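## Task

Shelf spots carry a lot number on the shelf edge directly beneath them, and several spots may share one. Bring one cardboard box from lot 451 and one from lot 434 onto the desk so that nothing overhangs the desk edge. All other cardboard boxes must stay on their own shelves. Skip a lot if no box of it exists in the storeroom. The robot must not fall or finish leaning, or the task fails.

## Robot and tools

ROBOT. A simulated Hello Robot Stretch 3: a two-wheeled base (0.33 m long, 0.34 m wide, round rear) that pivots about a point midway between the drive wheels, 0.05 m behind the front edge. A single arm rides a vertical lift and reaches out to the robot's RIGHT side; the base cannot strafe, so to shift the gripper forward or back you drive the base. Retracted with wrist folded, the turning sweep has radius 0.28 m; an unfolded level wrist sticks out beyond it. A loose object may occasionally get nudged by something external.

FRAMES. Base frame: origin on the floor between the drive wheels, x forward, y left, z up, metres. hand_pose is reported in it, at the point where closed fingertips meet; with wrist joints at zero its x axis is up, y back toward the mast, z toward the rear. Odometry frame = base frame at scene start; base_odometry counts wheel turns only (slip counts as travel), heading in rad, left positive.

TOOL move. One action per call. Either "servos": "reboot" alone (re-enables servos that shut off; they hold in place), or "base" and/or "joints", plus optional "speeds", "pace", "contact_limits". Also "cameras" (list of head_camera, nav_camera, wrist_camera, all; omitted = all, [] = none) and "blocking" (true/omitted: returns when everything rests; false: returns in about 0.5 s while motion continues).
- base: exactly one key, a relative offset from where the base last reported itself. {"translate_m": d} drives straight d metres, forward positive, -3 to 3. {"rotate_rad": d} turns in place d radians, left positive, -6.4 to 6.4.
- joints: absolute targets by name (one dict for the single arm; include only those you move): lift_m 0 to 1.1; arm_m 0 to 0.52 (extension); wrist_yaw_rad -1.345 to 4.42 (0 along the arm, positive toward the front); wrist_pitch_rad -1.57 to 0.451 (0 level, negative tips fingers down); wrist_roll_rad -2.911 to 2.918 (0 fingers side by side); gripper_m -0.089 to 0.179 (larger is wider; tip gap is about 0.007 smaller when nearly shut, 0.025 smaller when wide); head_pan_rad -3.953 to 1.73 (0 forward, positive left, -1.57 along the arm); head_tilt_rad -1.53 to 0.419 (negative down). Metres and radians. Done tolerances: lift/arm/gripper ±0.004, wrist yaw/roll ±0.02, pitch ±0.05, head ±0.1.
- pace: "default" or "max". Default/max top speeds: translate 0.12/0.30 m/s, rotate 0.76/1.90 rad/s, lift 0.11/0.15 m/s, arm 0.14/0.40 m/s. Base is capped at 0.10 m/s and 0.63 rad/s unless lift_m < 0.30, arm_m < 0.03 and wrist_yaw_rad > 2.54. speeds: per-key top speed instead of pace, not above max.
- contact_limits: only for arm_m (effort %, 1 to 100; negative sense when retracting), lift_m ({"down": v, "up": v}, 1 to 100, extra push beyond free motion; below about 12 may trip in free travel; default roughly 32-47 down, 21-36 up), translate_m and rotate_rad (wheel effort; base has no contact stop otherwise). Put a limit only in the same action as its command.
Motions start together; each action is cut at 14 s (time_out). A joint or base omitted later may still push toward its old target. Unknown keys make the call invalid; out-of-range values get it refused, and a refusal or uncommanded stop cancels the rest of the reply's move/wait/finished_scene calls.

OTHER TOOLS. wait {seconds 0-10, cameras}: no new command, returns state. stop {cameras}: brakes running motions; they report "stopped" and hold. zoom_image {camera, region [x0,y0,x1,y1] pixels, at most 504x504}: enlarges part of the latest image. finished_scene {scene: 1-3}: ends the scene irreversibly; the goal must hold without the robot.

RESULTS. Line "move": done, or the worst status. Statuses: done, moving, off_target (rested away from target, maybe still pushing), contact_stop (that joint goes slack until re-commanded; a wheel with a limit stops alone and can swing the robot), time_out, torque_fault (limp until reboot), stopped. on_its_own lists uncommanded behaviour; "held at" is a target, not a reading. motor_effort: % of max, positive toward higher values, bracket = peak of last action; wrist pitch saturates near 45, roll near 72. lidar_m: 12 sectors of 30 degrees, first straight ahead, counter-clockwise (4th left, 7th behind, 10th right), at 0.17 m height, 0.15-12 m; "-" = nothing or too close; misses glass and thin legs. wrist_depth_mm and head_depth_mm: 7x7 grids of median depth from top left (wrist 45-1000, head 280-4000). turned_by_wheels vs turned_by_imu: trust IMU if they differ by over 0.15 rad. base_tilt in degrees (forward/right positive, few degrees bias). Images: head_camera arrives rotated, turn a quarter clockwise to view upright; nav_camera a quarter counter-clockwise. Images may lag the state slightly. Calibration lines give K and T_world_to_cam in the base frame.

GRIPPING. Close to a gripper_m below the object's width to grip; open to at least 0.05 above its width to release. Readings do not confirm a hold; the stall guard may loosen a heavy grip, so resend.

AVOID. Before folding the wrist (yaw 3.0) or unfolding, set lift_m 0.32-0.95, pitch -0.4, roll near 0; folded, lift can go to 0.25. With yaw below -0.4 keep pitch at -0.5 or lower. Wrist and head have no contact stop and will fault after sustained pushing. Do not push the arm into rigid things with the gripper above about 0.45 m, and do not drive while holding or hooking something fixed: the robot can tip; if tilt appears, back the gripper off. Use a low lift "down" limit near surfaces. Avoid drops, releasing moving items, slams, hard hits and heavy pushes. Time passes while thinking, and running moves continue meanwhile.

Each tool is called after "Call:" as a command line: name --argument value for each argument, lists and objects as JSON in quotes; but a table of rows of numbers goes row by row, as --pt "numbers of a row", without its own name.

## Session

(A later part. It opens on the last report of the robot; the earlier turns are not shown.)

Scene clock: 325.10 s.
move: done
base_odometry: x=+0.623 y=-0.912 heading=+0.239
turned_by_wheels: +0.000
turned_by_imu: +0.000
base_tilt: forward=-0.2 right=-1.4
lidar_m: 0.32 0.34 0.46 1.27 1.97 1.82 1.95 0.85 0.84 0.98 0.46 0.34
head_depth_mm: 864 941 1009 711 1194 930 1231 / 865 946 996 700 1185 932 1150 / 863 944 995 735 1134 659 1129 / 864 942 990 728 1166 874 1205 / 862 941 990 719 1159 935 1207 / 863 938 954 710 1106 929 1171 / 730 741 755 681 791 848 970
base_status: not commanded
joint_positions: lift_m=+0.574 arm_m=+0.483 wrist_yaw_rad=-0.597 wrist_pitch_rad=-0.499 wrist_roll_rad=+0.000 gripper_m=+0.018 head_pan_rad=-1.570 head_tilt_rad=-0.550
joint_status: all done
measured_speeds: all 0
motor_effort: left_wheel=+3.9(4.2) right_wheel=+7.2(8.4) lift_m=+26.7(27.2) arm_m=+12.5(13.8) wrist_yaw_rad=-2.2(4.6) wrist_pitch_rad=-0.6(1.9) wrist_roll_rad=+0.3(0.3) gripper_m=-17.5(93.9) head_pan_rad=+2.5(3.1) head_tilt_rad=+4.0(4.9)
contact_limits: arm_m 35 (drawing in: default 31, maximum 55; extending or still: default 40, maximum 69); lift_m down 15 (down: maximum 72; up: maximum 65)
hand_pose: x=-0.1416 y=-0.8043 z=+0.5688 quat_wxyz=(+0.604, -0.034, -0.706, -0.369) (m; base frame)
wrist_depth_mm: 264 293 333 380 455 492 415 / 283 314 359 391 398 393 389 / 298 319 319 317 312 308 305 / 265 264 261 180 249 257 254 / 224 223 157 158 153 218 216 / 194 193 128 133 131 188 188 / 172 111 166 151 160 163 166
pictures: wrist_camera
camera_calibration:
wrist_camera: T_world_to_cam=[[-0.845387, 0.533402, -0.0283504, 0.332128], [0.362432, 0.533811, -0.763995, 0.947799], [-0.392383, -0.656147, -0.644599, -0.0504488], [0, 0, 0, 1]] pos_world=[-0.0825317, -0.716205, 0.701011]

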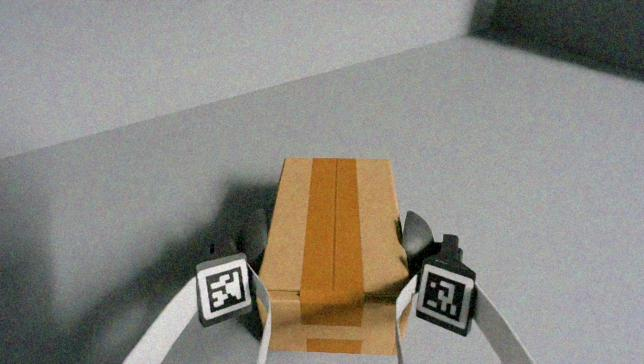

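Call:
move --joints '{"lift_m": 0.66}' --speeds '{"lift_m": 0.06}' --cameras '["wrist_camera"]'

Call:
move --joints '{"arm_m": 0.0}' --cameras '["wrist_camera"]'

Scene clock: 353.90 s.
move: done
base_odometry: x=+0.623 y=-0.912 heading=+0.239
turned_by_wheels: +0.000
turned_by_imu: +0.000
base_tilt: forward=-0.3 right=-1.2
lidar_m: 0.32 0.34 0.46 1.27 1.97 1.82 1.95 0.85 0.83 0.98 0.46 0.34
head_depth_mm: 865 940 1008 709 1195 933 1223 / 863 946 996 700 1186 898 426 / 860 937 998 734 708 869 1185 / 864 942 993 727 717 916 1207 / 861 944 993 717 1163 939 1202 / 863 939 953 710 1111 933 1169 / 730 742 758 681 790 852 973
base_status: not commanded
joint_positions: lift_m=+0.660 arm_m=+0.483 wrist_yaw_rad=-0.597 wrist_pitch_rad=-0.520 wrist_roll_rad=+0.000 gripper_m=+0.018 head_pan_rad=-1.570 head_tilt_rad=-0.550
joint_status: all done
measured_speeds: all 0
motor_effort: left_wheel=+3.7(4.1) right_wheel=+6.8(8.3) lift_m=+29.4(34.1) arm_m=+12.7(13.1) wrist_yaw_rad=-3.1(4.2) wrist_pitch_rad=+3.1(3.3) wrist_roll_rad=-0.2(0.4) gripper_m=-16.4(17.9) head_pan_rad=+2.5(3.3) head_tilt_rad=+3.4(4.5)
contact_limits: arm_m 35 (drawing in: default 31, maximum 55; extending or still: default 40, maximum 69)
hand_pose: x=-0.1399 y=-0.8019 z=+0.6505 quat_wxyz=(+0.600, -0.027, -0.706, -0.375) (m; base frame)
wrist_depth_mm: 265 290 331 387 463 501 417 / 282 316 363 426 515 529 441 / 306 339 398 445 453 450 430 / 327 364 382 184 366 378 372 / 331 330 159 156 156 320 318 / 287 287 127 137 133 280 277 / 255 109 246 154 239 243 248
pictures: wrist_camera
camera_calibration:
wrist_camera: T_world_to_cam=[[-0.845048, 0.5339, -0.0290485, 0.335444], [0.371139, 0.54659, -0.750663, 1.01107], [-0.384902, -0.645128, -0.660046, 0.0244087], [0, 0, 0, 1]] pos_world=[-0.082386, -0.715988, 0.784828]

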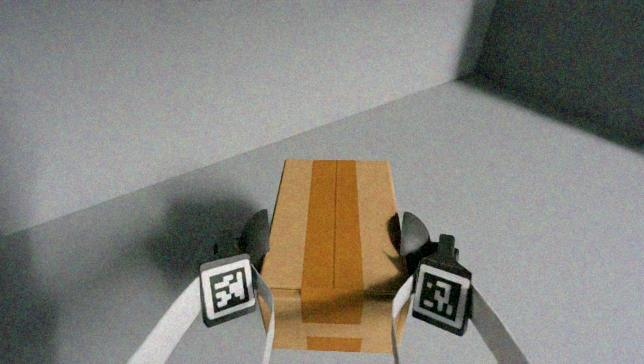

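Scene clock: 358.63 s.
move: done
base_odometry: x=+0.623 y=-0.912 heading=+0.239
turned_by_wheels: +0.000
turned_by_imu: +0.000
base_tilt: forward=-0.3 right=-1.2
lidar_m: 0.32 0.34 0.46 1.27 1.97 1.82 1.95 0.85 0.84 0.98 0.46 0.33
head_depth_mm: 866 943 1011 710 1199 932 1216 / 867 949 996 703 1192 927 1221 / 865 944 997 738 1176 922 1213 / 865 943 994 726 1170 913 1206 / 865 940 990 718 1160 942 1209 / 862 943 956 709 1109 937 1163 / 727 740 755 681 789 850 977
base_status: not commanded
joint_positions: lift_m=+0.660 arm_m=+0.001 wrist_yaw_rad=-0.597 wrist_pitch_rad=-0.520 wrist_roll_rad=+0.000 gripper_m=+0.018 head_pan_rad=-1.570 head_tilt_rad=-0.550
joint_status: all done
measured_speeds: all 0
motor_effort: left_wheel=+4.1(4.2) right_wheel=+7.4(8.1) lift_m=+27.8(29.2) arm_m=-12.8(14.8) wrist_yaw_rad=-2.4(4.6) wrist_pitch_rad=+3.4(3.4) wrist_roll_rad=-0.3(0.6) gripper_m=-16.5(17.2) head_pan_rad=+1.9(3.4) head_tilt_rad=+2.8(4.4)
hand_pose: x=-0.1398 y=-0.3194 z=+0.6504 quat_wxyz=(+0.600, -0.027, -0.706, -0.375) (m; base frame)
wrist_depth_mm: - - 757 784 664 622 870 / 610 600 596 587 613 - - / 477 476 474 516 772 - - / 398 406 - 185 820 - - / 372 - 152 156 154 - - / 802 - 127 138 133 898 904 / 714 100 144 154 764 781 801
pictures: wrist_camera
camera_calibration:
wrist_camera: T_world_to_cam=[[-0.845039, 0.533914, -0.029068, 0.0778967], [0.371382, 0.546948, -0.750282, 0.747131], [-0.384688, -0.644813, -0.660478, 0.336023], [0, 0, 0, 1]] pos_world=[-0.0823815, -0.233559, 0.784759]

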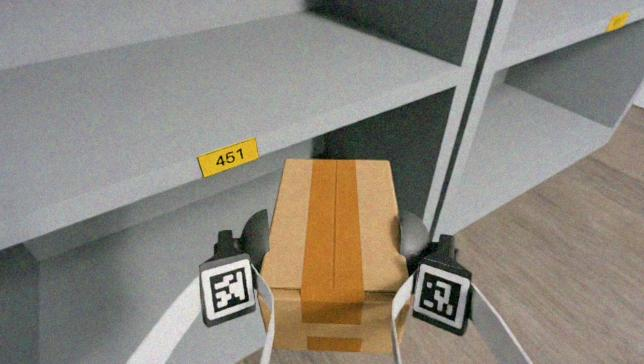

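Call:
move --base '{"translate_m": -0.55}' --joints '{"lift_m": 0.86, "head_pan_rad": -3.3, "head_tilt_rad": -0.4}' --cameras '["nav_camera"]'

Call:
move --base '{"rotate_rad": -1.603}' --joints '{"head_pan_rad": -2.5, "head_tilt_rad": -0.5}' --cameras '["nav_camera", "head_camera"]'

Scene clock: 383.47 s.
move: done
base_odometry: x=+0.088 y=-1.042 heading=+0.239
turned_by_wheels: +0.000
turned_by_imu: -0.001
base_tilt: forward=-0.3 right=-1.1
lidar_m: 0.87 0.90 1.24 3.69 1.39 1.41 1.40 1.14 1.09 0.60 1.09 0.90
head_depth_mm: 1295 1394 1500 1617 1770 1868 - / 1251 1345 1452 1566 1710 1828 - / 1229 1318 1420 1533 1641 1741 - / 1218 1290 1385 1496 1605 1744 - / 1188 1259 1364 1456 1589 1678 - / 1174 1238 1332 1433 1540 1659 1428 / 1153 1220 1300 1400 1501 1616 1407
base_status: done
joint_positions: lift_m=+0.860 arm_m=+0.001 wrist_yaw_rad=-0.597 wrist_pitch_rad=-0.521 wrist_roll_rad=+0.000 gripper_m=+0.018 head_pan_rad=-3.300 head_tilt_rad=-0.400
joint_status: all done
measured_speeds: all 0
motor_effort: left_wheel=-3.5(12.5) right_wheel=-8.0(11.8) lift_m=+25.5(34.3) arm_m=-12.2(13.4) wrist_yaw_rad=-2.9(4.5) wrist_pitch_rad=+3.4(3.5) wrist_roll_rad=+0.1(0.3) gripper_m=-16.7(17.3) head_pan_rad=+3.2(5.8) head_tilt_rad=-3.6(7.5)
hand_pose: x=-0.1398 y=-0.3193 z=+0.8503 quat_wxyz=(+0.600, -0.027, -0.706, -0.375) (m; base frame)
wrist_depth_mm: 287 322 - - - - - / 310 348 - - - - - / - 367 854 850 841 876 - / 712 418 677 184 748 - - / 610 571 156 156 156 - - / 531 541 127 137 133 - - / 483 100 628 153 980 982 -
pictures: nav_camera (sideways)
camera_calibration:
nav_camera: T_world_to_cam=[[-0.36312, 0.0407486, 0.930851, -1.16618], [0.142264, 0.989754, 0.0121694, 0.033465], [-0.920817, 0.136846, -0.365196, 0.43415], [0, 0, 0, 1]] pos_world=[-0.0284514, -0.0450134, 1.24368]

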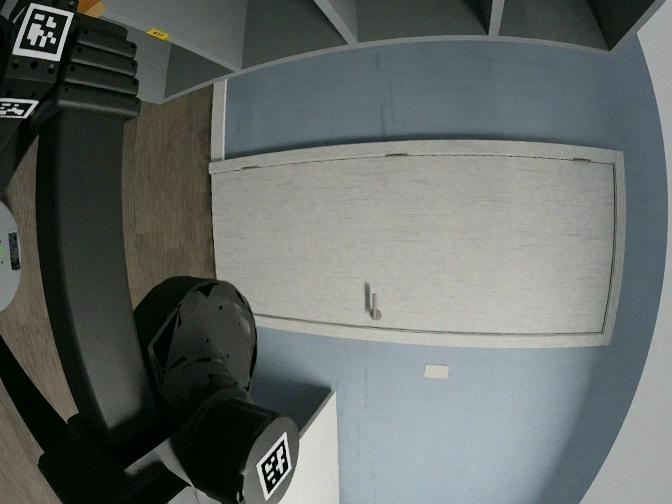

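Scene clock: 387.10 s.
move: done
base_odometry: x=+0.088 y=-1.042 heading=-1.363
turned_by_wheels: -1.603
turned_by_imu: -1.577
base_tilt: forward=-0.3 right=-1.1
lidar_m: 0.60 1.09 0.91 0.87 0.90 1.22 3.68 1.41 1.39 1.40 1.14 1.10
head_depth_mm: 3193 3451 3684 3166 2174 1667 1345 / 2880 3270 2499 2960 2166 1641 1333 / 2403 2671 2417 2603 2049 1615 1330 / 2081 2287 2323 1536 2119 1621 1326 / 1837 1950 2066 1519 1925 1610 1392 / 1612 1744 1844 1610 1956 1626 - / 1467 1560 1671 1759 1860 1614 1383
base_status: done
joint_positions: lift_m=+0.860 arm_m=+0.001 wrist_yaw_rad=-0.597 wrist_pitch_rad=-0.521 wrist_roll_rad=+0.000 gripper_m=+0.018 head_pan_rad=-2.499 head_tilt_rad=-0.503
joint_status: all done
measured_speeds: all 0
motor_effort: left_wheel=+8.1(12.3) right_wheel=-10.3(12.9) lift_m=+24.0(25.3) arm_m=-12.3(13.7) wrist_yaw_rad=-2.8(4.4) wrist_pitch_rad=+3.4(3.5) wrist_roll_rad=-0.1(0.3) gripper_m=-16.3(17.1) head_pan_rad=-3.4(5.4) head_tilt_rad=+3.9(7.9)
hand_pose: x=-0.1398 y=-0.3193 z=+0.8503 quat_wxyz=(+0.600, -0.027, -0.706, -0.375) (m; base frame)
wrist_depth_mm: - - - - - - - / - - - - - - - / - - - - - - - / - - - 184 - - - / - - 157 156 156 - - / - - 127 137 133 - - / - 109 966 154 942 984 996
pictures: head_camera (sideways), nav_camera (sideways)
camera_calibration:
head_camera: T_world_to_cam=[[0.32098, 0.297842, -0.899034, 1.18337], [0.57477, -0.815727, -0.0650341, 0.0807756], [-0.752736, -0.495863, -0.433022, 0.523731], [0, 0, 0, 1]] pos_world=[-0.0320347, -0.0268679, 1.29593]
nav_camera: T_world_to_cam=[[-0.357456, -0.288607, 0.888218, -1.11059], [-0.612252, 0.790593, 0.0104903, 0.0402551], [-0.705247, -0.540063, -0.459302, 0.555295], [0, 0, 0, 1]] pos_world=[0.0192793, -0.0524549, 1.24107]

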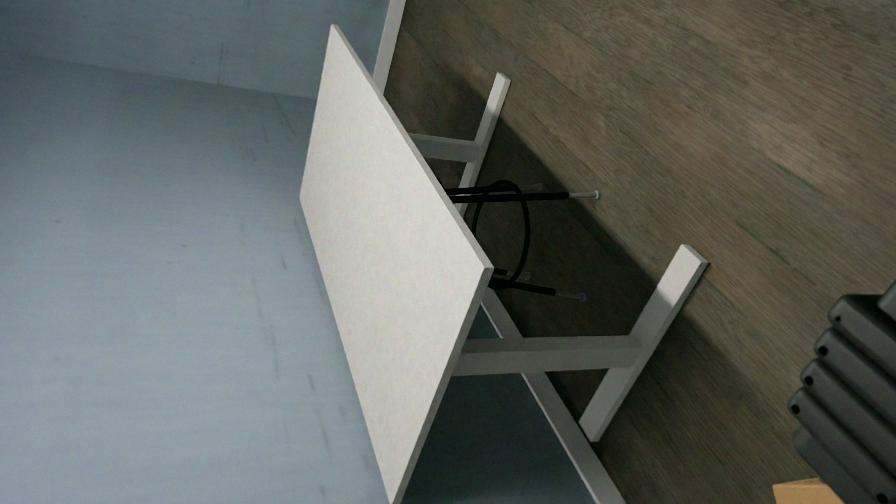

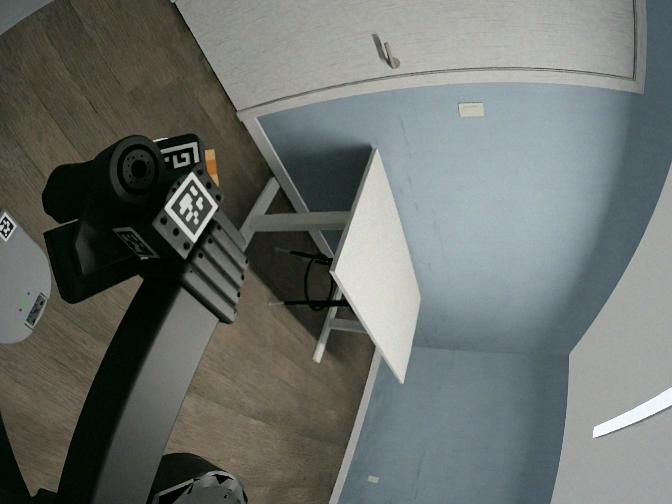

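Call:
move --base '{"translate_m": -1.16}' --joints '{"wrist_yaw_rad": 0.0, "head_pan_rad": -1.6, "head_tilt_rad": -0.6}' --cameras '["head_camera", "wrist_camera"]'

Scene clock: 418.83 s.
move: done
base_odometry: x=-0.151 y=+0.093 heading=-1.363
turned_by_wheels: +0.000
turned_by_imu: -0.001
base_tilt: forward=-0.4 right=-1.3
lidar_m: 1.75 1.23 0.89 0.85 0.88 1.19 2.54 1.47 0.84 1.00 1.49 1.99
head_depth_mm: 1218 1347 1476 1142 955 1473 - / 1211 1337 1454 1138 950 1470 - / 1211 1336 1457 1129 942 1467 1254 / 1203 1316 1443 1109 929 331 307 / 1198 1315 1445 1103 890 1410 1211 / 1192 1304 1437 1091 883 1484 1231 / 1182 1307 1441 1570 877 1467 1232
base_status: done
joint_positions: lift_m=+0.860 arm_m=+0.001 wrist_yaw_rad=-0.003 wrist_pitch_rad=-0.521 wrist_roll_rad=+0.000 gripper_m=+0.018 head_pan_rad=-1.600 head_tilt_rad=-0.600
joint_status: all done
measured_speeds: all 0
motor_effort: left_wheel=-4.7(9.5) right_wheel=-6.6(15.0) lift_m=+28.5(28.5) arm_m=-3.9(10.9) wrist_yaw_rad=+2.2(4.4) wrist_pitch_rad=+3.3(3.5) wrist_roll_rad=-0.1(0.3) gripper_m=-16.5(17.3) head_pan_rad=-3.0(5.3) head_tilt_rad=-5.3(7.9)
hand_pose: x=-0.0222 y=-0.3558 z=+0.8503 quat_wxyz=(+0.683, +0.181, -0.683, -0.183) (m; base frame)
wrist_depth_mm: - - - - - - - / - - - - - - - / - - - - - - - / - - - 184 - - - / - - 157 156 154 - - / - - 127 138 133 - - / - 109 967 154 969 980 -
pictures: head_camera (sideways), wrist_camera
camera_calibration:
head_camera: T_world_to_cam=[[-0.0310723, 0.52121, -0.852863, 1.1253], [0.996419, -0.0509757, -0.0674553, 0.0813473], [-0.0786337, -0.851905, -0.517759, 0.629878], [0, 0, 0, 1]] pos_world=[0.00343927, -0.0457746, 1.29134]
wrist_camera: T_world_to_cam=[[-0.9991, -0.0308793, -0.0290818, -0.00176492], [0.00139227, 0.661359, -0.750068, 0.905711], [0.0423951, -0.749433, -0.660721, 0.46227], [0, 0, 0, 1]] pos_world=[-0.0226223, -0.252614, 0.984725]

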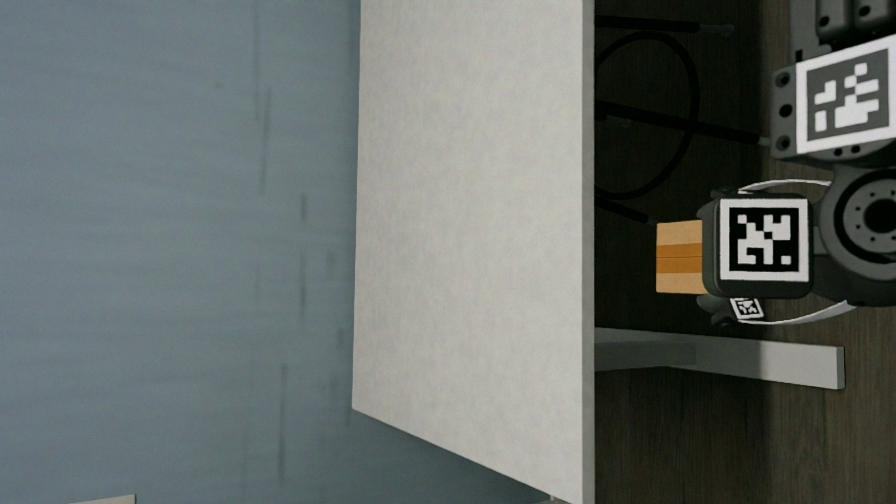

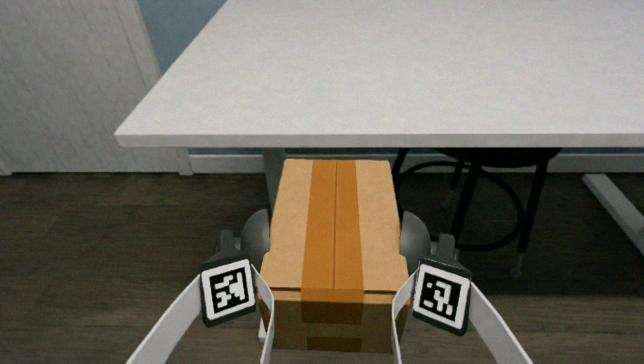

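Call:
move --joints '{"arm_m": 0.46}' --contact_limits '{"arm_m": 35}' --cameras '[]'

Call:
move --joints '{"lift_m": 0.785}' --contact_limits '{"lift_m": {"down": 15}}' --cameras '["wrist_camera"]'

Call:
move --joints '{"lift_m": 0.762}' --speeds '{"lift_m": 0.03}' --contact_limits '{"lift_m": {"down": 13}}' --cameras '["wrist_camera", "head_camera"]'

Scene clock: 436.60 s.
move: done
base_odometry: x=-0.151 y=+0.093 heading=-1.363
turned_by_wheels: +0.000
turned_by_imu: +0.000
base_tilt: forward=-0.4 right=-1.2
lidar_m: 1.76 1.23 0.89 0.85 0.88 1.19 2.54 1.47 0.85 1.00 1.49 1.98
head_depth_mm: 1218 1339 1476 1145 853 - - / 1215 1331 1459 452 337 1398 1256 / 1204 1330 1400 595 938 1510 1257 / 1200 1314 1415 684 933 1501 1243 / 1194 1311 1441 1091 924 1448 1240 / 1185 1304 1423 1089 880 1475 1232 / 1186 1295 1436 1572 872 1470 1222
base_status: not commanded
joint_positions: lift_m=+0.860 arm_m=+0.460 wrist_yaw_rad=-0.003 wrist_pitch_rad=-0.521 wrist_roll_rad=+0.000 gripper_m=+0.018 head_pan_rad=-1.600 head_tilt_rad=-0.600
joint_status: all done
measured_speeds: all 0
motor_effort: left_wheel=-5.0(5.4) right_wheel=-6.7(8.1) lift_m=+30.0(30.2) arm_m=+13.2(15.4) wrist_yaw_rad=+2.3(3.9) wrist_pitch_rad=+3.4(3.5) wrist_roll_rad=+0.1(0.5) gripper_m=-16.6(17.1) head_pan_rad=-2.5(3.6) head_tilt_rad=-4.7(5.7)
contact_limits: arm_m 35 (drawing in: default 31, maximum 55; extending or still: default 40, maximum 69)
hand_pose: x=-0.0222 y=-0.8152 z=+0.8503 quat_wxyz=(+0.683, +0.181, -0.683, -0.183) (m; base frame)
wrist_depth_mm: - - - - - - - / - - - - - - - / - - - - - - - / - - - 183 183 - - / - - 152 156 150 - - / - - 127 137 133 121 - / 270 100 255 153 252 250 261
pictures: none
No camera images: "cameras" was empty.

Scene clock: 438.10 s.
move: done
base_odometry: x=-0.151 y=+0.093 heading=-1.363
turned_by_wheels: +0.000
turned_by_imu: +0.000
base_tilt: forward=-0.3 right=-1.2
lidar_m: 1.75 1.23 0.89 0.85 0.88 1.19 2.54 1.47 0.85 1.00 1.49 1.99
head_depth_mm: 1211 1340 1475 1151 951 1448 295 / 1212 1331 1469 1138 444 348 307 / 1201 1324 1457 626 866 1465 1249 / 1204 1315 1444 638 898 1495 1248 / 1190 1317 1440 1097 922 1440 1242 / 1186 1309 1429 1096 882 1479 1238 / 1179 1292 1436 1561 874 1474 1240
base_status: not commanded
joint_positions: lift_m=+0.785 arm_m=+0.460 wrist_yaw_rad=-0.003 wrist_pitch_rad=-0.521 wrist_roll_rad=+0.000 gripper_m=+0.018 head_pan_rad=-1.600 head_tilt_rad=-0.600
joint_status: all done
measured_speeds: all 0
motor_effort: left_wheel=-4.6(5.3) right_wheel=-6.5(7.8) lift_m=+26.0(29.7) arm_m=+12.5(13.7) wrist_yaw_rad=+2.5(3.5) wrist_pitch_rad=+3.4(3.5) wrist_roll_rad=+0.3(0.3) gripper_m=-16.4(17.0) head_pan_rad=-2.5(3.2) head_tilt_rad=-3.8(5.3)
contact_limits: arm_m 35 (drawing in: default 31, maximum 55; extending or still: default 40, maximum 69); lift_m down 15 (down: maximum 72; up: maximum 65)
hand_pose: x=-0.0222 y=-0.8152 z=+0.7753 quat_wxyz=(+0.683, +0.181, -0.683, -0.183) (m; base frame)
wrist_depth_mm: - - - - - - - / - - - - - - - / - - - - - - - / 280 271 270 184 266 270 269 / 248 247 165 156 157 240 238 / 216 215 127 137 133 210 209 / 192 109 182 153 179 178 185
pictures: wrist_camera
camera_calibration:
wrist_camera: T_world_to_cam=[[-0.9991, -0.030873, -0.0290894, -0.0181221], [0.00139271, 0.661526, -0.749921, 1.15326], [0.0423957, -0.749287, -0.660887, 0.0686477], [0, 0, 0, 1]] pos_world=[-0.0226223, -0.712034, 0.909696]

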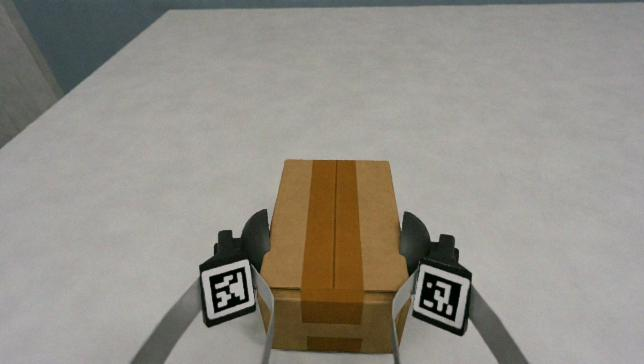

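Scene clock: 439.30 s.
move: done
base_odometry: x=-0.151 y=+0.093 heading=-1.363
turned_by_wheels: +0.000
turned_by_imu: +0.000
base_tilt: forward=-0.3 right=-1.1
lidar_m: 1.75 1.23 0.89 0.85 0.88 1.19 2.54 1.47 0.85 1.00 1.49 1.98
head_depth_mm: 1214 1335 1468 1150 957 1476 317 / 1211 1335 1467 1132 874 366 316 / 1208 1328 1449 652 643 1466 1253 / 1190 1319 1436 661 863 1507 1244 / 1190 1311 1445 1102 923 1443 1241 / 1179 1303 1432 1095 883 1481 1237 / 1176 1295 1442 1562 879 1480 1227
base_status: not commanded
joint_positions: lift_m=+0.762 arm_m=+0.460 wrist_yaw_rad=-0.003 wrist_pitch_rad=-0.499 wrist_roll_rad=+0.000 gripper_m=+0.018 head_pan_rad=-1.600 head_tilt_rad=-0.600
joint_status: all done
measured_speeds: all 0
motor_effort: left_wheel=-4.9(5.2) right_wheel=-7.1(7.9) lift_m=+19.7(27.1) arm_m=+12.7(13.7) wrist_yaw_rad=+1.8(3.3) wrist_pitch_rad=-0.5(3.6) wrist_roll_rad=-0.1(0.3) gripper_m=-16.8(17.0) head_pan_rad=-2.5(3.3) head_tilt_rad=-4.3(4.9)
contact_limits: arm_m 35 (drawing in: default 31, maximum 55; extending or still: default 40, maximum 69); lift_m down 13 (down: maximum 72; up: maximum 65)
hand_pose: x=-0.0222 y=-0.8184 z=+0.7569 quat_wxyz=(+0.685, +0.174, -0.685, -0.176) (m; base frame)
wrist_depth_mm: - - - - - - - / - - - - - - - / - - - - - - - / 261 257 264 183 250 257 255 / 227 225 211 155 155 219 218 / 197 195 127 138 133 190 189 / 173 109 167 154 161 123 168
pictures: head_camera (sideways), wrist_camera
camera_calibration:
head_camera: T_world_to_cam=[[-0.031014, 0.521377, -0.852763, 1.12517], [0.996414, -0.051065, -0.0674595, 0.0813528], [-0.0787182, -0.851797, -0.517924, 0.630092], [0, 0, 0, 1]] pos_world=[0.00343463, -0.0457723, 1.29133]
wrist_camera: T_world_to_cam=[[-0.999101, -0.0315113, -0.0283499, -0.0198432], [0.00133202, 0.64516, -0.764046, 1.13884], [0.0423663, -0.763397, -0.644538, 0.0301881], [0, 0, 0, 1]] pos_world=[-0.0226213, -0.712312, 0.889019]

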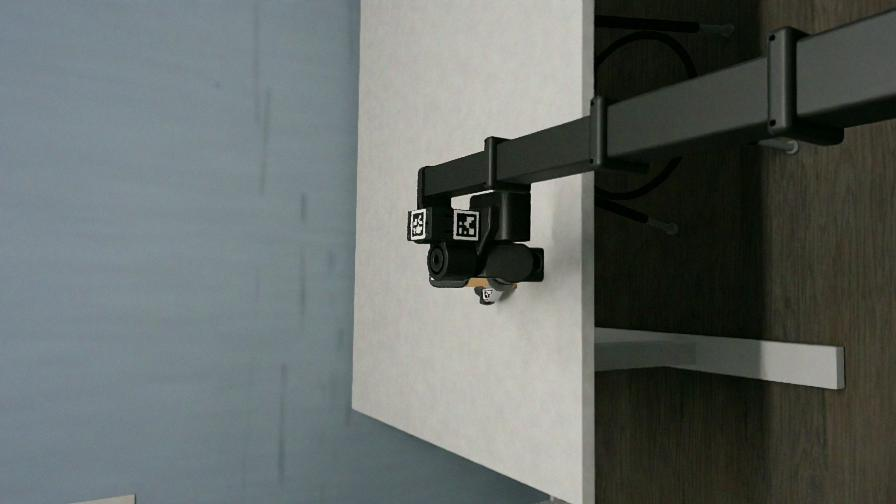

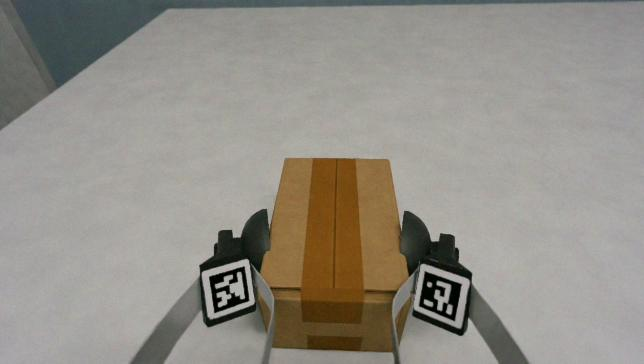

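Call:
move --joints '{"gripper_m": 0.16}' --cameras '[]'

Call:
move --joints '{"lift_m": 0.84, "head_pan_rad": -3.3, "head_tilt_rad": -0.35}' --cameras '["wrist_camera"]'

Call:
move --joints '{"arm_m": 0.0, "wrist_pitch_rad": -0.4, "gripper_m": 0.05}' --pace "max" --cameras '["nav_camera", "head_camera"]'

Scene clock: 451.93 s.
move: done
base_odometry: x=-0.151 y=+0.093 heading=-1.363
turned_by_wheels: +0.000
turned_by_imu: +0.000
base_tilt: forward=-0.2 right=-1.3
lidar_m: 1.75 1.23 0.89 0.85 0.88 1.19 2.54 1.47 0.85 1.00 1.49 1.99
head_depth_mm: 1217 1346 1462 1143 955 1478 317 / 1213 1330 1459 1135 876 366 316 / 1202 1332 1451 652 644 1461 1254 / 1196 1318 1446 663 861 1493 1247 / 1179 1314 1435 1104 918 1455 1241 / 1188 1303 1421 1091 882 1477 1226 / 1184 1295 1443 1575 875 1476 1231
base_status: not commanded
joint_positions: lift_m=+0.762 arm_m=+0.460 wrist_yaw_rad=-0.003 wrist_pitch_rad=-0.511 wrist_roll_rad=+0.000 gripper_m=+0.160 head_pan_rad=-1.600 head_tilt_rad=-0.600
joint_status: all done
measured_speeds: all 0
motor_effort: left_wheel=-4.6(5.5) right_wheel=-7.9(7.9) lift_m=+26.4(26.4) arm_m=+11.8(12.8) wrist_yaw_rad=+2.4(3.6) wrist_pitch_rad=+1.6(1.7) wrist_roll_rad=+0.1(0.3) gripper_m=+0.6(81.8) head_pan_rad=-2.0(3.0) head_tilt_rad=-2.9(4.3)
contact_limits: arm_m 35 (drawing in: default 31, maximum 55; extending or still: default 40, maximum 69); lift_m down 13 (down: maximum 72; up: maximum 65)
hand_pose: x=-0.0222 y=-0.8167 z=+0.7544 quat_wxyz=(+0.684, +0.178, -0.684, -0.180) (m; base frame)
wrist_depth_mm: - - - - - - - / - - - - - - - / - - - - - - - / 262 258 257 177 243 250 248 / 222 219 218 151 209 209 211 / 192 128 190 135 178 177 176 / 115 128 167 158 162 161 109
pictures: none
No camera images: "cameras" was empty.

Scene clock: 454.23 s.
move: done
base_odometry: x=-0.151 y=+0.093 heading=-1.363
turned_by_wheels: +0.000
turned_by_imu: +0.000
base_tilt: forward=-0.3 right=-1.1
lidar_m: 1.75 1.23 0.89 0.85 0.88 1.19 2.54 1.46 0.85 1.00 1.49 1.99
head_depth_mm: 2420 2540 1571 1570 1596 1604 - / 2384 2508 2649 2832 2754 1869 1615 / 2331 2470 2607 2767 2743 1943 1591 / 2298 2398 2563 2709 2742 1925 1595 / 2224 2347 2491 2644 2689 1900 1533 / 2177 2277 2422 2577 2675 1899 1481 / 2144 2228 2399 2523 2615 1889 1463
base_status: not commanded
joint_positions: lift_m=+0.840 arm_m=+0.460 wrist_yaw_rad=-0.003 wrist_pitch_rad=-0.512 wrist_roll_rad=+0.000 gripper_m=+0.160 head_pan_rad=-3.308 head_tilt_rad=-0.350
joint_status: all done
measured_speeds: translate_m=+0.000 rotate_rad=+0.000 lift_m=+0.000 arm_m=+0.000 wrist_yaw_rad=+0.000 wrist_pitch_rad=+0.000 wrist_roll_rad=+0.000 head_pan_rad=+0.024 head_tilt_rad=+0.000
motor_effort: left_wheel=-4.9(5.4) right_wheel=-7.3(7.4) lift_m=+26.9(34.4) arm_m=+11.3(12.5) wrist_yaw_rad=+2.1(3.4) wrist_pitch_rad=+1.7(1.8) wrist_roll_rad=+0.0(0.3) gripper_m=+0.7(1.2) head_pan_rad=+3.2(5.2) head_tilt_rad=+5.0(8.2)
contact_limits: arm_m 35 (drawing in: default 31, maximum 55; extending or still: default 40, maximum 69)
hand_pose: x=-0.0222 y=-0.8166 z=+0.8322 quat_wxyz=(+0.684, +0.178, -0.684, -0.180) (m; base frame)
wrist_depth_mm: - - - - - - - / - - - - - - - / - - - - - - - / - - - - - - - / - 144 - 246 - 142 - / - 128 273 221 269 136 138 / 117 238 249 196 246 239 109
pictures: wrist_camera
camera_calibration:
wrist_camera: T_world_to_cam=[[-0.9991, -0.0311508, -0.0287753, -0.0169974], [0.00136486, 0.654572, -0.755998, 1.19625], [0.0423854, -0.755357, -0.653941, 0.0945314], [0, 0, 0, 1]] pos_world=[-0.0226215, -0.712159, 0.965694]

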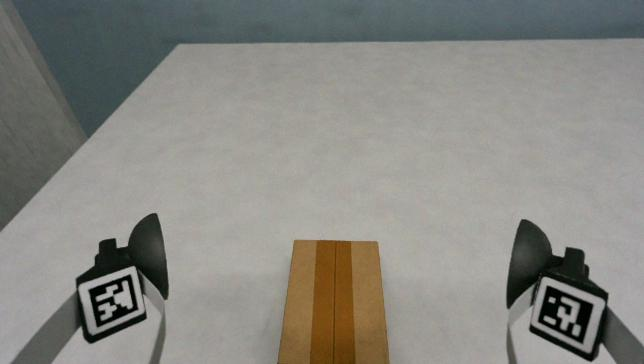

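Scene clock: 456.67 s.
move: done
base_odometry: x=-0.151 y=+0.093 heading=-1.363
turned_by_wheels: +0.000
turned_by_imu: +0.000
base_tilt: forward=-0.4 right=-1.3
lidar_m: 1.75 1.23 0.89 0.85 0.88 1.19 2.54 1.47 0.85 1.00 1.49 1.98
head_depth_mm: 2388 2513 1589 1605 1610 1631 - / 2361 2486 2670 2842 2754 1866 1615 / 2320 2440 2587 2791 2706 1918 1599 / 2277 2377 2563 2747 2692 1925 1588 / 2220 2315 2492 2646 2691 1903 1535 / 2176 2292 2412 2601 2691 1896 1486 / 2125 2254 2382 2525 2623 1893 1482
base_status: not commanded
joint_positions: lift_m=+0.840 arm_m=+0.001 wrist_yaw_rad=-0.003 wrist_pitch_rad=-0.419 wrist_roll_rad=+0.000 gripper_m=+0.050 head_pan_rad=-3.300 head_tilt_rad=-0.350
joint_status: all done
measured_speeds: all 0
motor_effort: left_wheel=-4.8(5.4) right_wheel=-6.9(7.6) lift_m=+25.6(26.7) arm_m=-12.5(14.5) wrist_yaw_rad=+1.3(3.1) wrist_pitch_rad=+3.1(5.0) wrist_roll_rad=+0.1(0.3) gripper_m=+0.6(80.7) head_pan_rad=+3.2(4.3) head_tilt_rad=+3.6(5.0)
hand_pose: x=-0.0222 y=-0.3698 z=+0.8524 quat_wxyz=(+0.692, +0.146, -0.691, -0.148) (m; base frame)
wrist_depth_mm: - - - - - - - / - - - 571 - - - / - - - - - - - / - - - - - - - / - - - - - - - / - - 127 - 127 - - / - - - - - - -
pictures: head_camera (sideways), nav_camera (sideways)
camera_calibration:
head_camera: T_world_to_cam=[[0.296225, -0.000512084, -0.955118, 1.25672], [-0.194955, -0.978979, -0.0599393, 0.0788506], [-0.93501, 0.20396, -0.290098, 0.338843], [0, 0, 0, 1]] pos_world=[-0.0400786, 0.00872596, 1.30334]
nav_camera: T_world_to_cam=[[-0.316349, 0.033344, 0.948057, -1.18893], [0.143094, 0.989624, 0.012942, 0.0324532], [-0.937789, 0.139756, -0.317838, 0.372621], [0, 0, 0, 1]] pos_world=[-0.0313207, -0.0445488, 1.24518]

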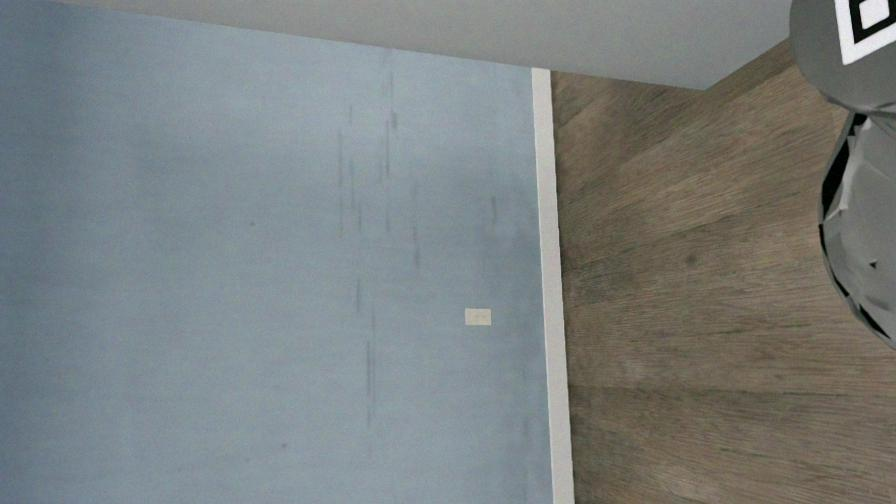

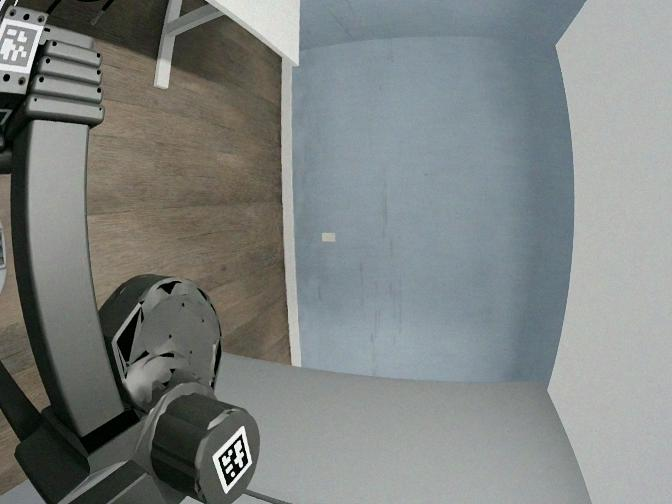

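Call:
move --joints '{"wrist_yaw_rad": 3.0, "wrist_pitch_rad": -0.4}' --pace "max" --cameras '[]'

Call:
move --base '{"translate_m": -0.36}' --joints '{"lift_m": 0.28, "head_pan_rad": 1.6, "head_tilt_rad": -0.3}' --pace "max" --cameras '[]'

Call:
move --base '{"translate_m": -1.66}' --pace "max" --cameras '["head_camera", "nav_camera"]'

Scene clock: 475.10 s.
move: done
base_odometry: x=-0.151 y=+0.093 heading=-1.363
turned_by_wheels: +0.000
turned_by_imu: +0.000
base_tilt: forward=-0.4 right=-1.2
lidar_m: 1.76 1.23 0.89 0.85 0.88 1.19 2.54 1.47 0.85 1.00 1.49 1.99
head_depth_mm: 2384 2508 1590 1600 1615 1641 - / 2361 2500 2658 2821 2768 1869 1611 / 2311 2447 2634 2785 2735 1934 1599 / 2275 2373 2533 2732 2701 1910 1585 / 2219 2350 2476 2685 2677 1909 1535 / 2171 2318 2436 2565 2650 1911 1489 / 2130 2226 2388 2579 2634 1895 1478
base_status: not commanded
joint_positions: lift_m=+0.840 arm_m=+0.001 wrist_yaw_rad=+2.997 wrist_pitch_rad=-0.419 wrist_roll_rad=+0.000 gripper_m=+0.050 head_pan_rad=-3.300 head_tilt_rad=-0.350
joint_status: all done
measured_speeds: all 0
motor_effort: left_wheel=-4.9(5.4) right_wheel=-6.8(7.6) lift_m=+30.0(31.7) arm_m=-12.1(13.2) wrist_yaw_rad=+2.5(7.3) wrist_pitch_rad=+3.2(4.9) wrist_roll_rad=-0.2(0.3) gripper_m=+0.3(0.9) head_pan_rad=+3.4(4.2) head_tilt_rad=+2.7(3.8)
hand_pose: x=+0.0111 y=+0.0763 z=+0.8524 quat_wxyz=(+0.197, +0.700, +0.097, +0.679) (m; base frame)
wrist_depth_mm: 775 139 836 857 899 905 956 / 870 150 889 927 959 - - / 960 163 967 - - - - / - 181 - - - - - / - - 200 - - - - / - - 127 - 127 - - / - - 282 - - - -
pictures: none
No camera images: "cameras" was empty.

Scene clock: 479.63 s.
move: done
base_odometry: x=-0.225 y=+0.445 heading=-1.363
turned_by_wheels: +0.000
turned_by_imu: +0.000
base_tilt: forward=-0.2 right=-1.1
lidar_m: 2.11 1.22 0.88 0.85 0.88 1.18 2.18 2.09 1.23 0.79 1.11 1.99
head_depth_mm: 717 757 793 835 881 930 990 / 723 756 792 833 881 933 988 / 719 750 790 834 879 931 988 / 720 754 794 829 878 932 991 / 719 756 793 832 876 929 987 / 721 753 792 833 881 942 996 / 724 758 795 837 885 931 986
base_status: done
joint_positions: lift_m=+0.280 arm_m=+0.001 wrist_yaw_rad=+2.998 wrist_pitch_rad=-0.419 wrist_roll_rad=+0.000 gripper_m=+0.050 head_pan_rad=+1.601 head_tilt_rad=-0.300
joint_status: all done
measured_speeds: all 0
motor_effort: left_wheel=+0.1(11.6) right_wheel=-1.3(14.4) lift_m=+25.6(29.0) arm_m=-11.5(13.0) wrist_yaw_rad=+1.8(3.8) wrist_pitch_rad=+3.0(3.2) wrist_roll_rad=-0.1(0.3) gripper_m=+0.4(1.0) head_pan_rad=-3.5(6.2) head_tilt_rad=+4.6(9.1)
hand_pose: x=+0.0109 y=+0.0765 z=+0.2925 quat_wxyz=(+0.197, +0.700, +0.097, +0.680) (m; base frame)
wrist_depth_mm: 781 139 835 863 884 908 948 / 861 150 902 938 962 992 - / 899 163 897 939 921 895 901 / 764 185 680 726 722 723 714 / 613 595 199 602 573 591 597 / 522 521 127 315 127 506 502 / 283 100 267 273 430 429 441
pictures: none
No camera images: "cameras" was empty.

Scene clock: 486.57 s.
move: done
base_odometry: x=-0.568 y=+2.069 heading=-1.363
turned_by_wheels: +0.000
turned_by_imu: -0.002
base_tilt: forward=-0.3 right=-1.1
lidar_m: 3.40 1.19 0.96 2.21 0.77 0.55 0.53 0.55 0.74 1.48 1.35 1.70
head_depth_mm: 2039 2123 2221 2299 1332 1308 1293 / 2011 2117 2237 2367 2458 2096 1593 / 2027 2129 2216 2367 2440 2071 1581 / 2024 2137 2203 2326 2468 2045 1553 / 2043 2105 2227 2375 2463 2040 1556 / 2015 2090 2181 2282 2435 2026 1549 / 1530 1567 1588 1621 1661 1678 1495
base_status: done
joint_positions: lift_m=+0.280 arm_m=+0.001 wrist_yaw_rad=+2.998 wrist_pitch_rad=-0.419 wrist_roll_rad=+0.000 gripper_m=+0.050 head_pan_rad=+1.600 head_tilt_rad=-0.300
joint_status: not commanded
measured_speeds: all 0
motor_effort: left_wheel=-3.0(13.5) right_wheel=-4.8(17.5) lift_m=+28.0(30.9) arm_m=-11.1(12.2) wrist_yaw_rad=+1.2(2.8) wrist_pitch_rad=+3.0(3.1) wrist_roll_rad=-0.1(0.4) gripper_m=+0.6(0.9) head_pan_rad=-2.7(4.1) head_tilt_rad=+2.3(5.4)
hand_pose: x=+0.0109 y=+0.0765 z=+0.2925 quat_wxyz=(+0.197, +0.700, +0.097, +0.680) (m; base frame)
wrist_depth_mm: - 139 - - - 889 900 / - 149 - - - 982 - / 805 163 901 919 917 916 898 / 717 185 679 731 722 728 718 / 616 589 200 601 579 601 585 / 520 519 128 314 127 509 508 / 281 100 268 272 431 426 444
pictures: head_camera (sideways), nav_camera (sideways)
camera_calibration:
head_camera: T_world_to_cam=[[0.0533811, -0.24291, -0.968579, 1.27579], [-0.998249, 0.0117612, -0.0579659, 0.0811854], [0.0254722, 0.969978, -0.241857, 0.270197], [0, 0, 0, 1]] pos_world=[0.0060575, 0.0468623, 1.30576]
nav_camera: T_world_to_cam=[[-0.0248917, 0.26913, 0.962782, -1.20994], [0.998961, 0.0434623, 0.0136778, 0.0262736], [-0.0381636, 0.962123, -0.269933, 0.304785], [0, 0, 0, 1]] pos_world=[-0.044732, 0.0312491, 1.24682]

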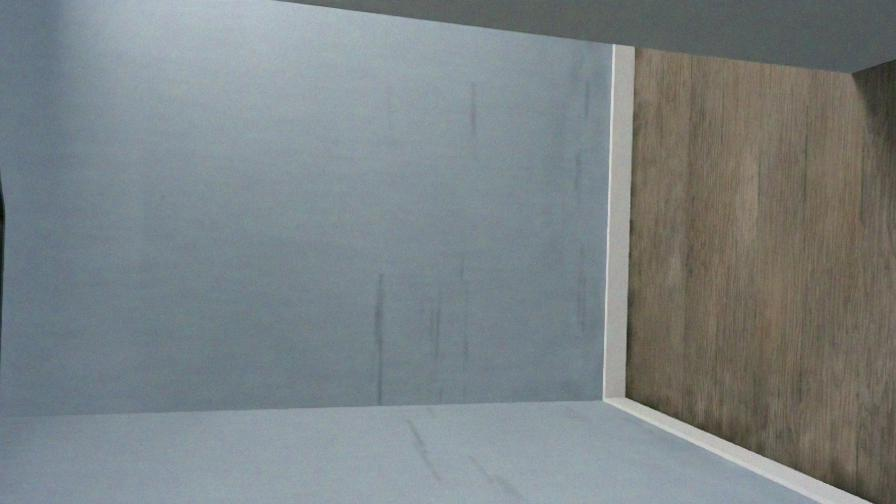

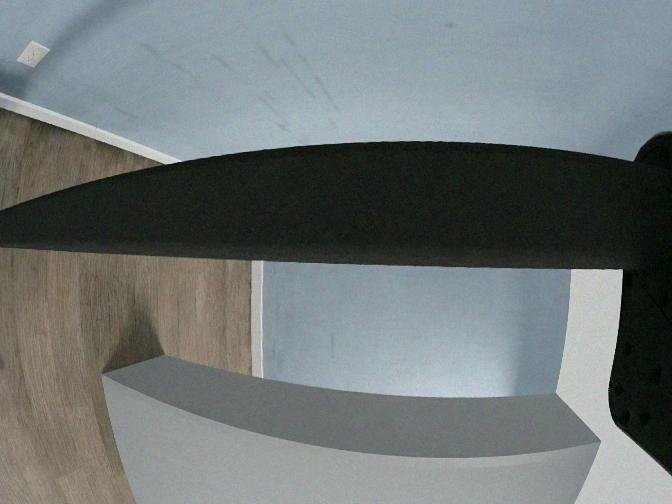

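Call:
move --base '{"rotate_rad": 1.612}' --joints '{"head_pan_rad": -0.5, "head_tilt_rad": -0.35}' --pace "max" --cameras '["nav_camera"]'

Scene clock: 503.43 s.
move: done
base_odometry: x=-0.568 y=+2.069 heading=+0.249
turned_by_wheels: +1.612
turned_by_imu: +1.579
base_tilt: forward=-0.3 right=-1.3
lidar_m: 2.03 0.75 0.55 0.53 0.55 0.75 1.48 1.36 1.71 3.19 1.16 0.96
head_depth_mm: 954 1023 1102 1203 1317 1442 1492 / 889 948 1017 1098 1198 1305 1414 / 831 887 944 1018 1103 1183 1298 / 858 891 937 990 1051 1128 1211 / 1037 1101 1169 1234 1314 1417 1413 / 2070 2148 2277 2430 2514 1902 1476 / 1952 2047 2181 2291 2404 1889 1473
base_status: done
joint_positions: lift_m=+0.280 arm_m=+0.001 wrist_yaw_rad=+2.998 wrist_pitch_rad=-0.419 wrist_roll_rad=+0.000 gripper_m=+0.050 head_pan_rad=-0.508 head_tilt_rad=-0.350
joint_status: all done
measured_speeds: translate_m=+0.000 rotate_rad=+0.000 lift_m=+0.000 arm_m=+0.000 wrist_yaw_rad=+0.000 wrist_pitch_rad=+0.000 wrist_roll_rad=+0.000 head_pan_rad=+0.024 head_tilt_rad=+0.000
motor_effort: left_wheel=-6.7(14.3) right_wheel=+9.2(14.6) lift_m=+24.8(31.3) arm_m=-12.3(13.3) wrist_yaw_rad=+1.4(3.2) wrist_pitch_rad=+2.9(3.1) wrist_roll_rad=+0.1(0.4) gripper_m=+0.1(1.1) head_pan_rad=+3.8(5.4) head_tilt_rad=-4.0(6.1)
hand_pose: x=+0.0109 y=+0.0765 z=+0.2925 quat_wxyz=(+0.197, +0.700, +0.097, +0.680) (m; base frame)
wrist_depth_mm: 489 139 - - - - - / - 149 - - - - - / - 163 172 - 675 696 706 / 645 185 655 696 692 724 713 / 605 593 200 605 580 587 588 / 520 522 128 312 127 510 506 / 282 100 267 270 432 426 440
pictures: nav_camera (sideways)
camera_calibration:
nav_camera: T_world_to_cam=[[0.285894, -0.139716, 0.948021, -1.19256], [-0.473348, -0.880781, 0.0129403, 0.0362157], [0.833191, -0.452443, -0.317944, 0.361956], [0, 0, 0, 1]] pos_world=[0.0565086, 0.029043, 1.24518]

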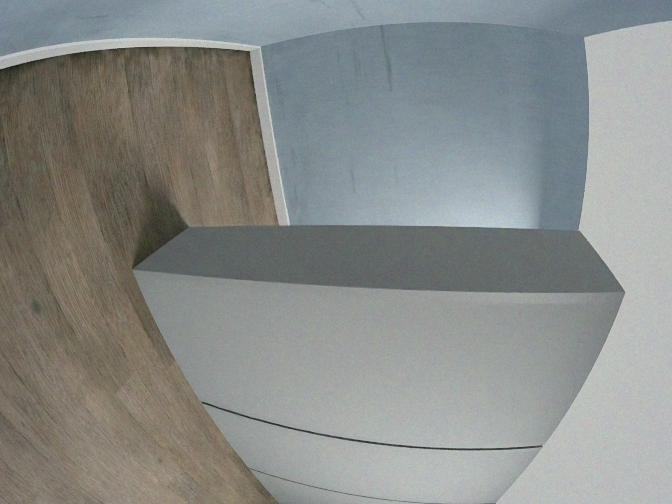

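Call:
move --base '{"translate_m": 1.7}' --joints '{"head_pan_rad": -1.57, "head_tilt_rad": -0.3}' --pace "max" --contact_limits '{"translate_m": 45}' --cameras '["nav_camera", "head_camera"]'

Scene clock: 533.67 s.
move: done
base_odometry: x=+1.080 y=+2.487 heading=+0.248
turned_by_wheels: +0.000
turned_by_imu: +0.002
base_tilt: forward=-0.3 right=-1.4
lidar_m: 0.59 0.62 0.54 0.52 0.54 0.74 2.08 0.71 0.65 2.28 0.84 0.62
head_depth_mm: 1230 1262 1339 1368 1461 1303 1454 / 2726 2165 2241 2361 1802 1611 1546 / 3212 3956 - 3380 2801 2058 1584 / 3260 - - - 2964 2054 1564 / 3241 3962 - - 2934 2049 1557 / 2587 2609 2746 2841 2590 2023 1555 / 1728 1746 1766 1804 1850 1851 1548
base_status: done
joint_positions: lift_m=+0.280 arm_m=+0.001 wrist_yaw_rad=+2.998 wrist_pitch_rad=-0.419 wrist_roll_rad=+0.000 gripper_m=+0.050 head_pan_rad=-1.570 head_tilt_rad=-0.300
joint_status: all done
measured_speeds: all 0
motor_effort: left_wheel=-1.3(10.2) right_wheel=+9.0(17.6) lift_m=+30.3(31.3) arm_m=-0.3(9.0) wrist_yaw_rad=+0.7(2.9) wrist_pitch_rad=+3.0(3.2) wrist_roll_rad=-0.3(0.4) gripper_m=+0.3(1.1) head_pan_rad=+3.2(4.9) head_tilt_rad=+4.9(7.2)
contact_limits: translate_m 45 (maximum 100)
hand_pose: x=+0.0109 y=+0.0765 z=+0.2925 quat_wxyz=(+0.197, +0.700, +0.097, +0.680) (m; base frame)
wrist_depth_mm: 493 139 - - - - - / - 150 - - - - 638 / - 163 171 - 683 684 678 / 641 186 646 675 699 713 676 / 618 586 198 605 578 590 592 / 521 523 127 313 127 508 503 / 284 100 266 271 433 427 443
pictures: head_camera (sideways), nav_camera (sideways)
camera_calibration:
head_camera: T_world_to_cam=[[-0.0465236, 0.244702, -0.968481, 1.27628], [0.997523, -0.0398294, -0.0579822, 0.0690323], [-0.0527624, -0.96878, -0.242243, 0.271178], [0, 0, 0, 1]] pos_world=[0.00482358, -0.0468464, 1.30574]
nav_camera: T_world_to_cam=[[0.0173074, -0.270108, 0.962674, -1.21006], [-0.999789, -0.0153345, 0.0136721, 0.0384735], [0.0110692, -0.962708, -0.270317, 0.304984], [0, 0, 0, 1]] pos_world=[0.0560324, -0.0326455, 1.24681]

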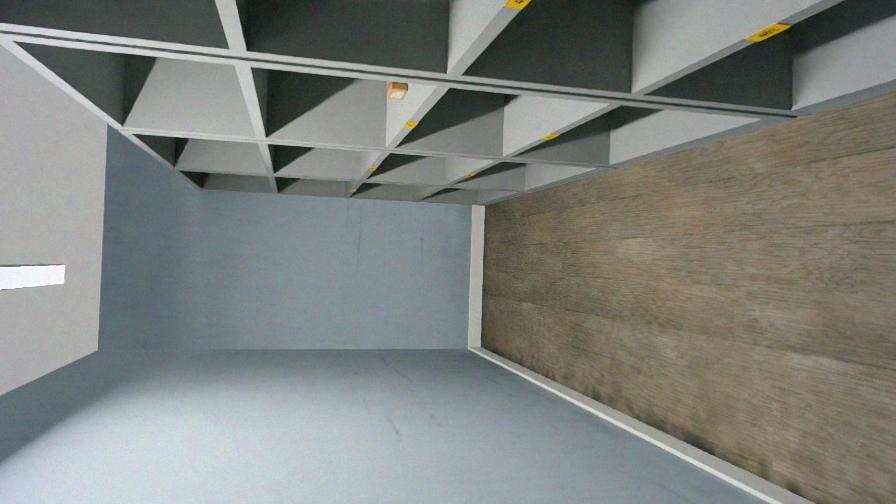

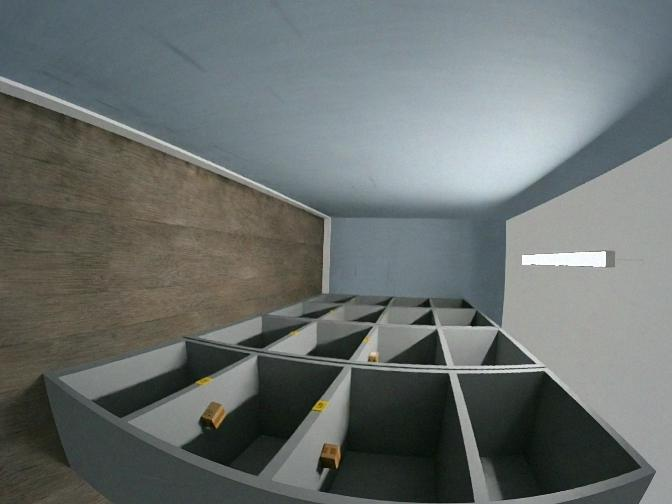

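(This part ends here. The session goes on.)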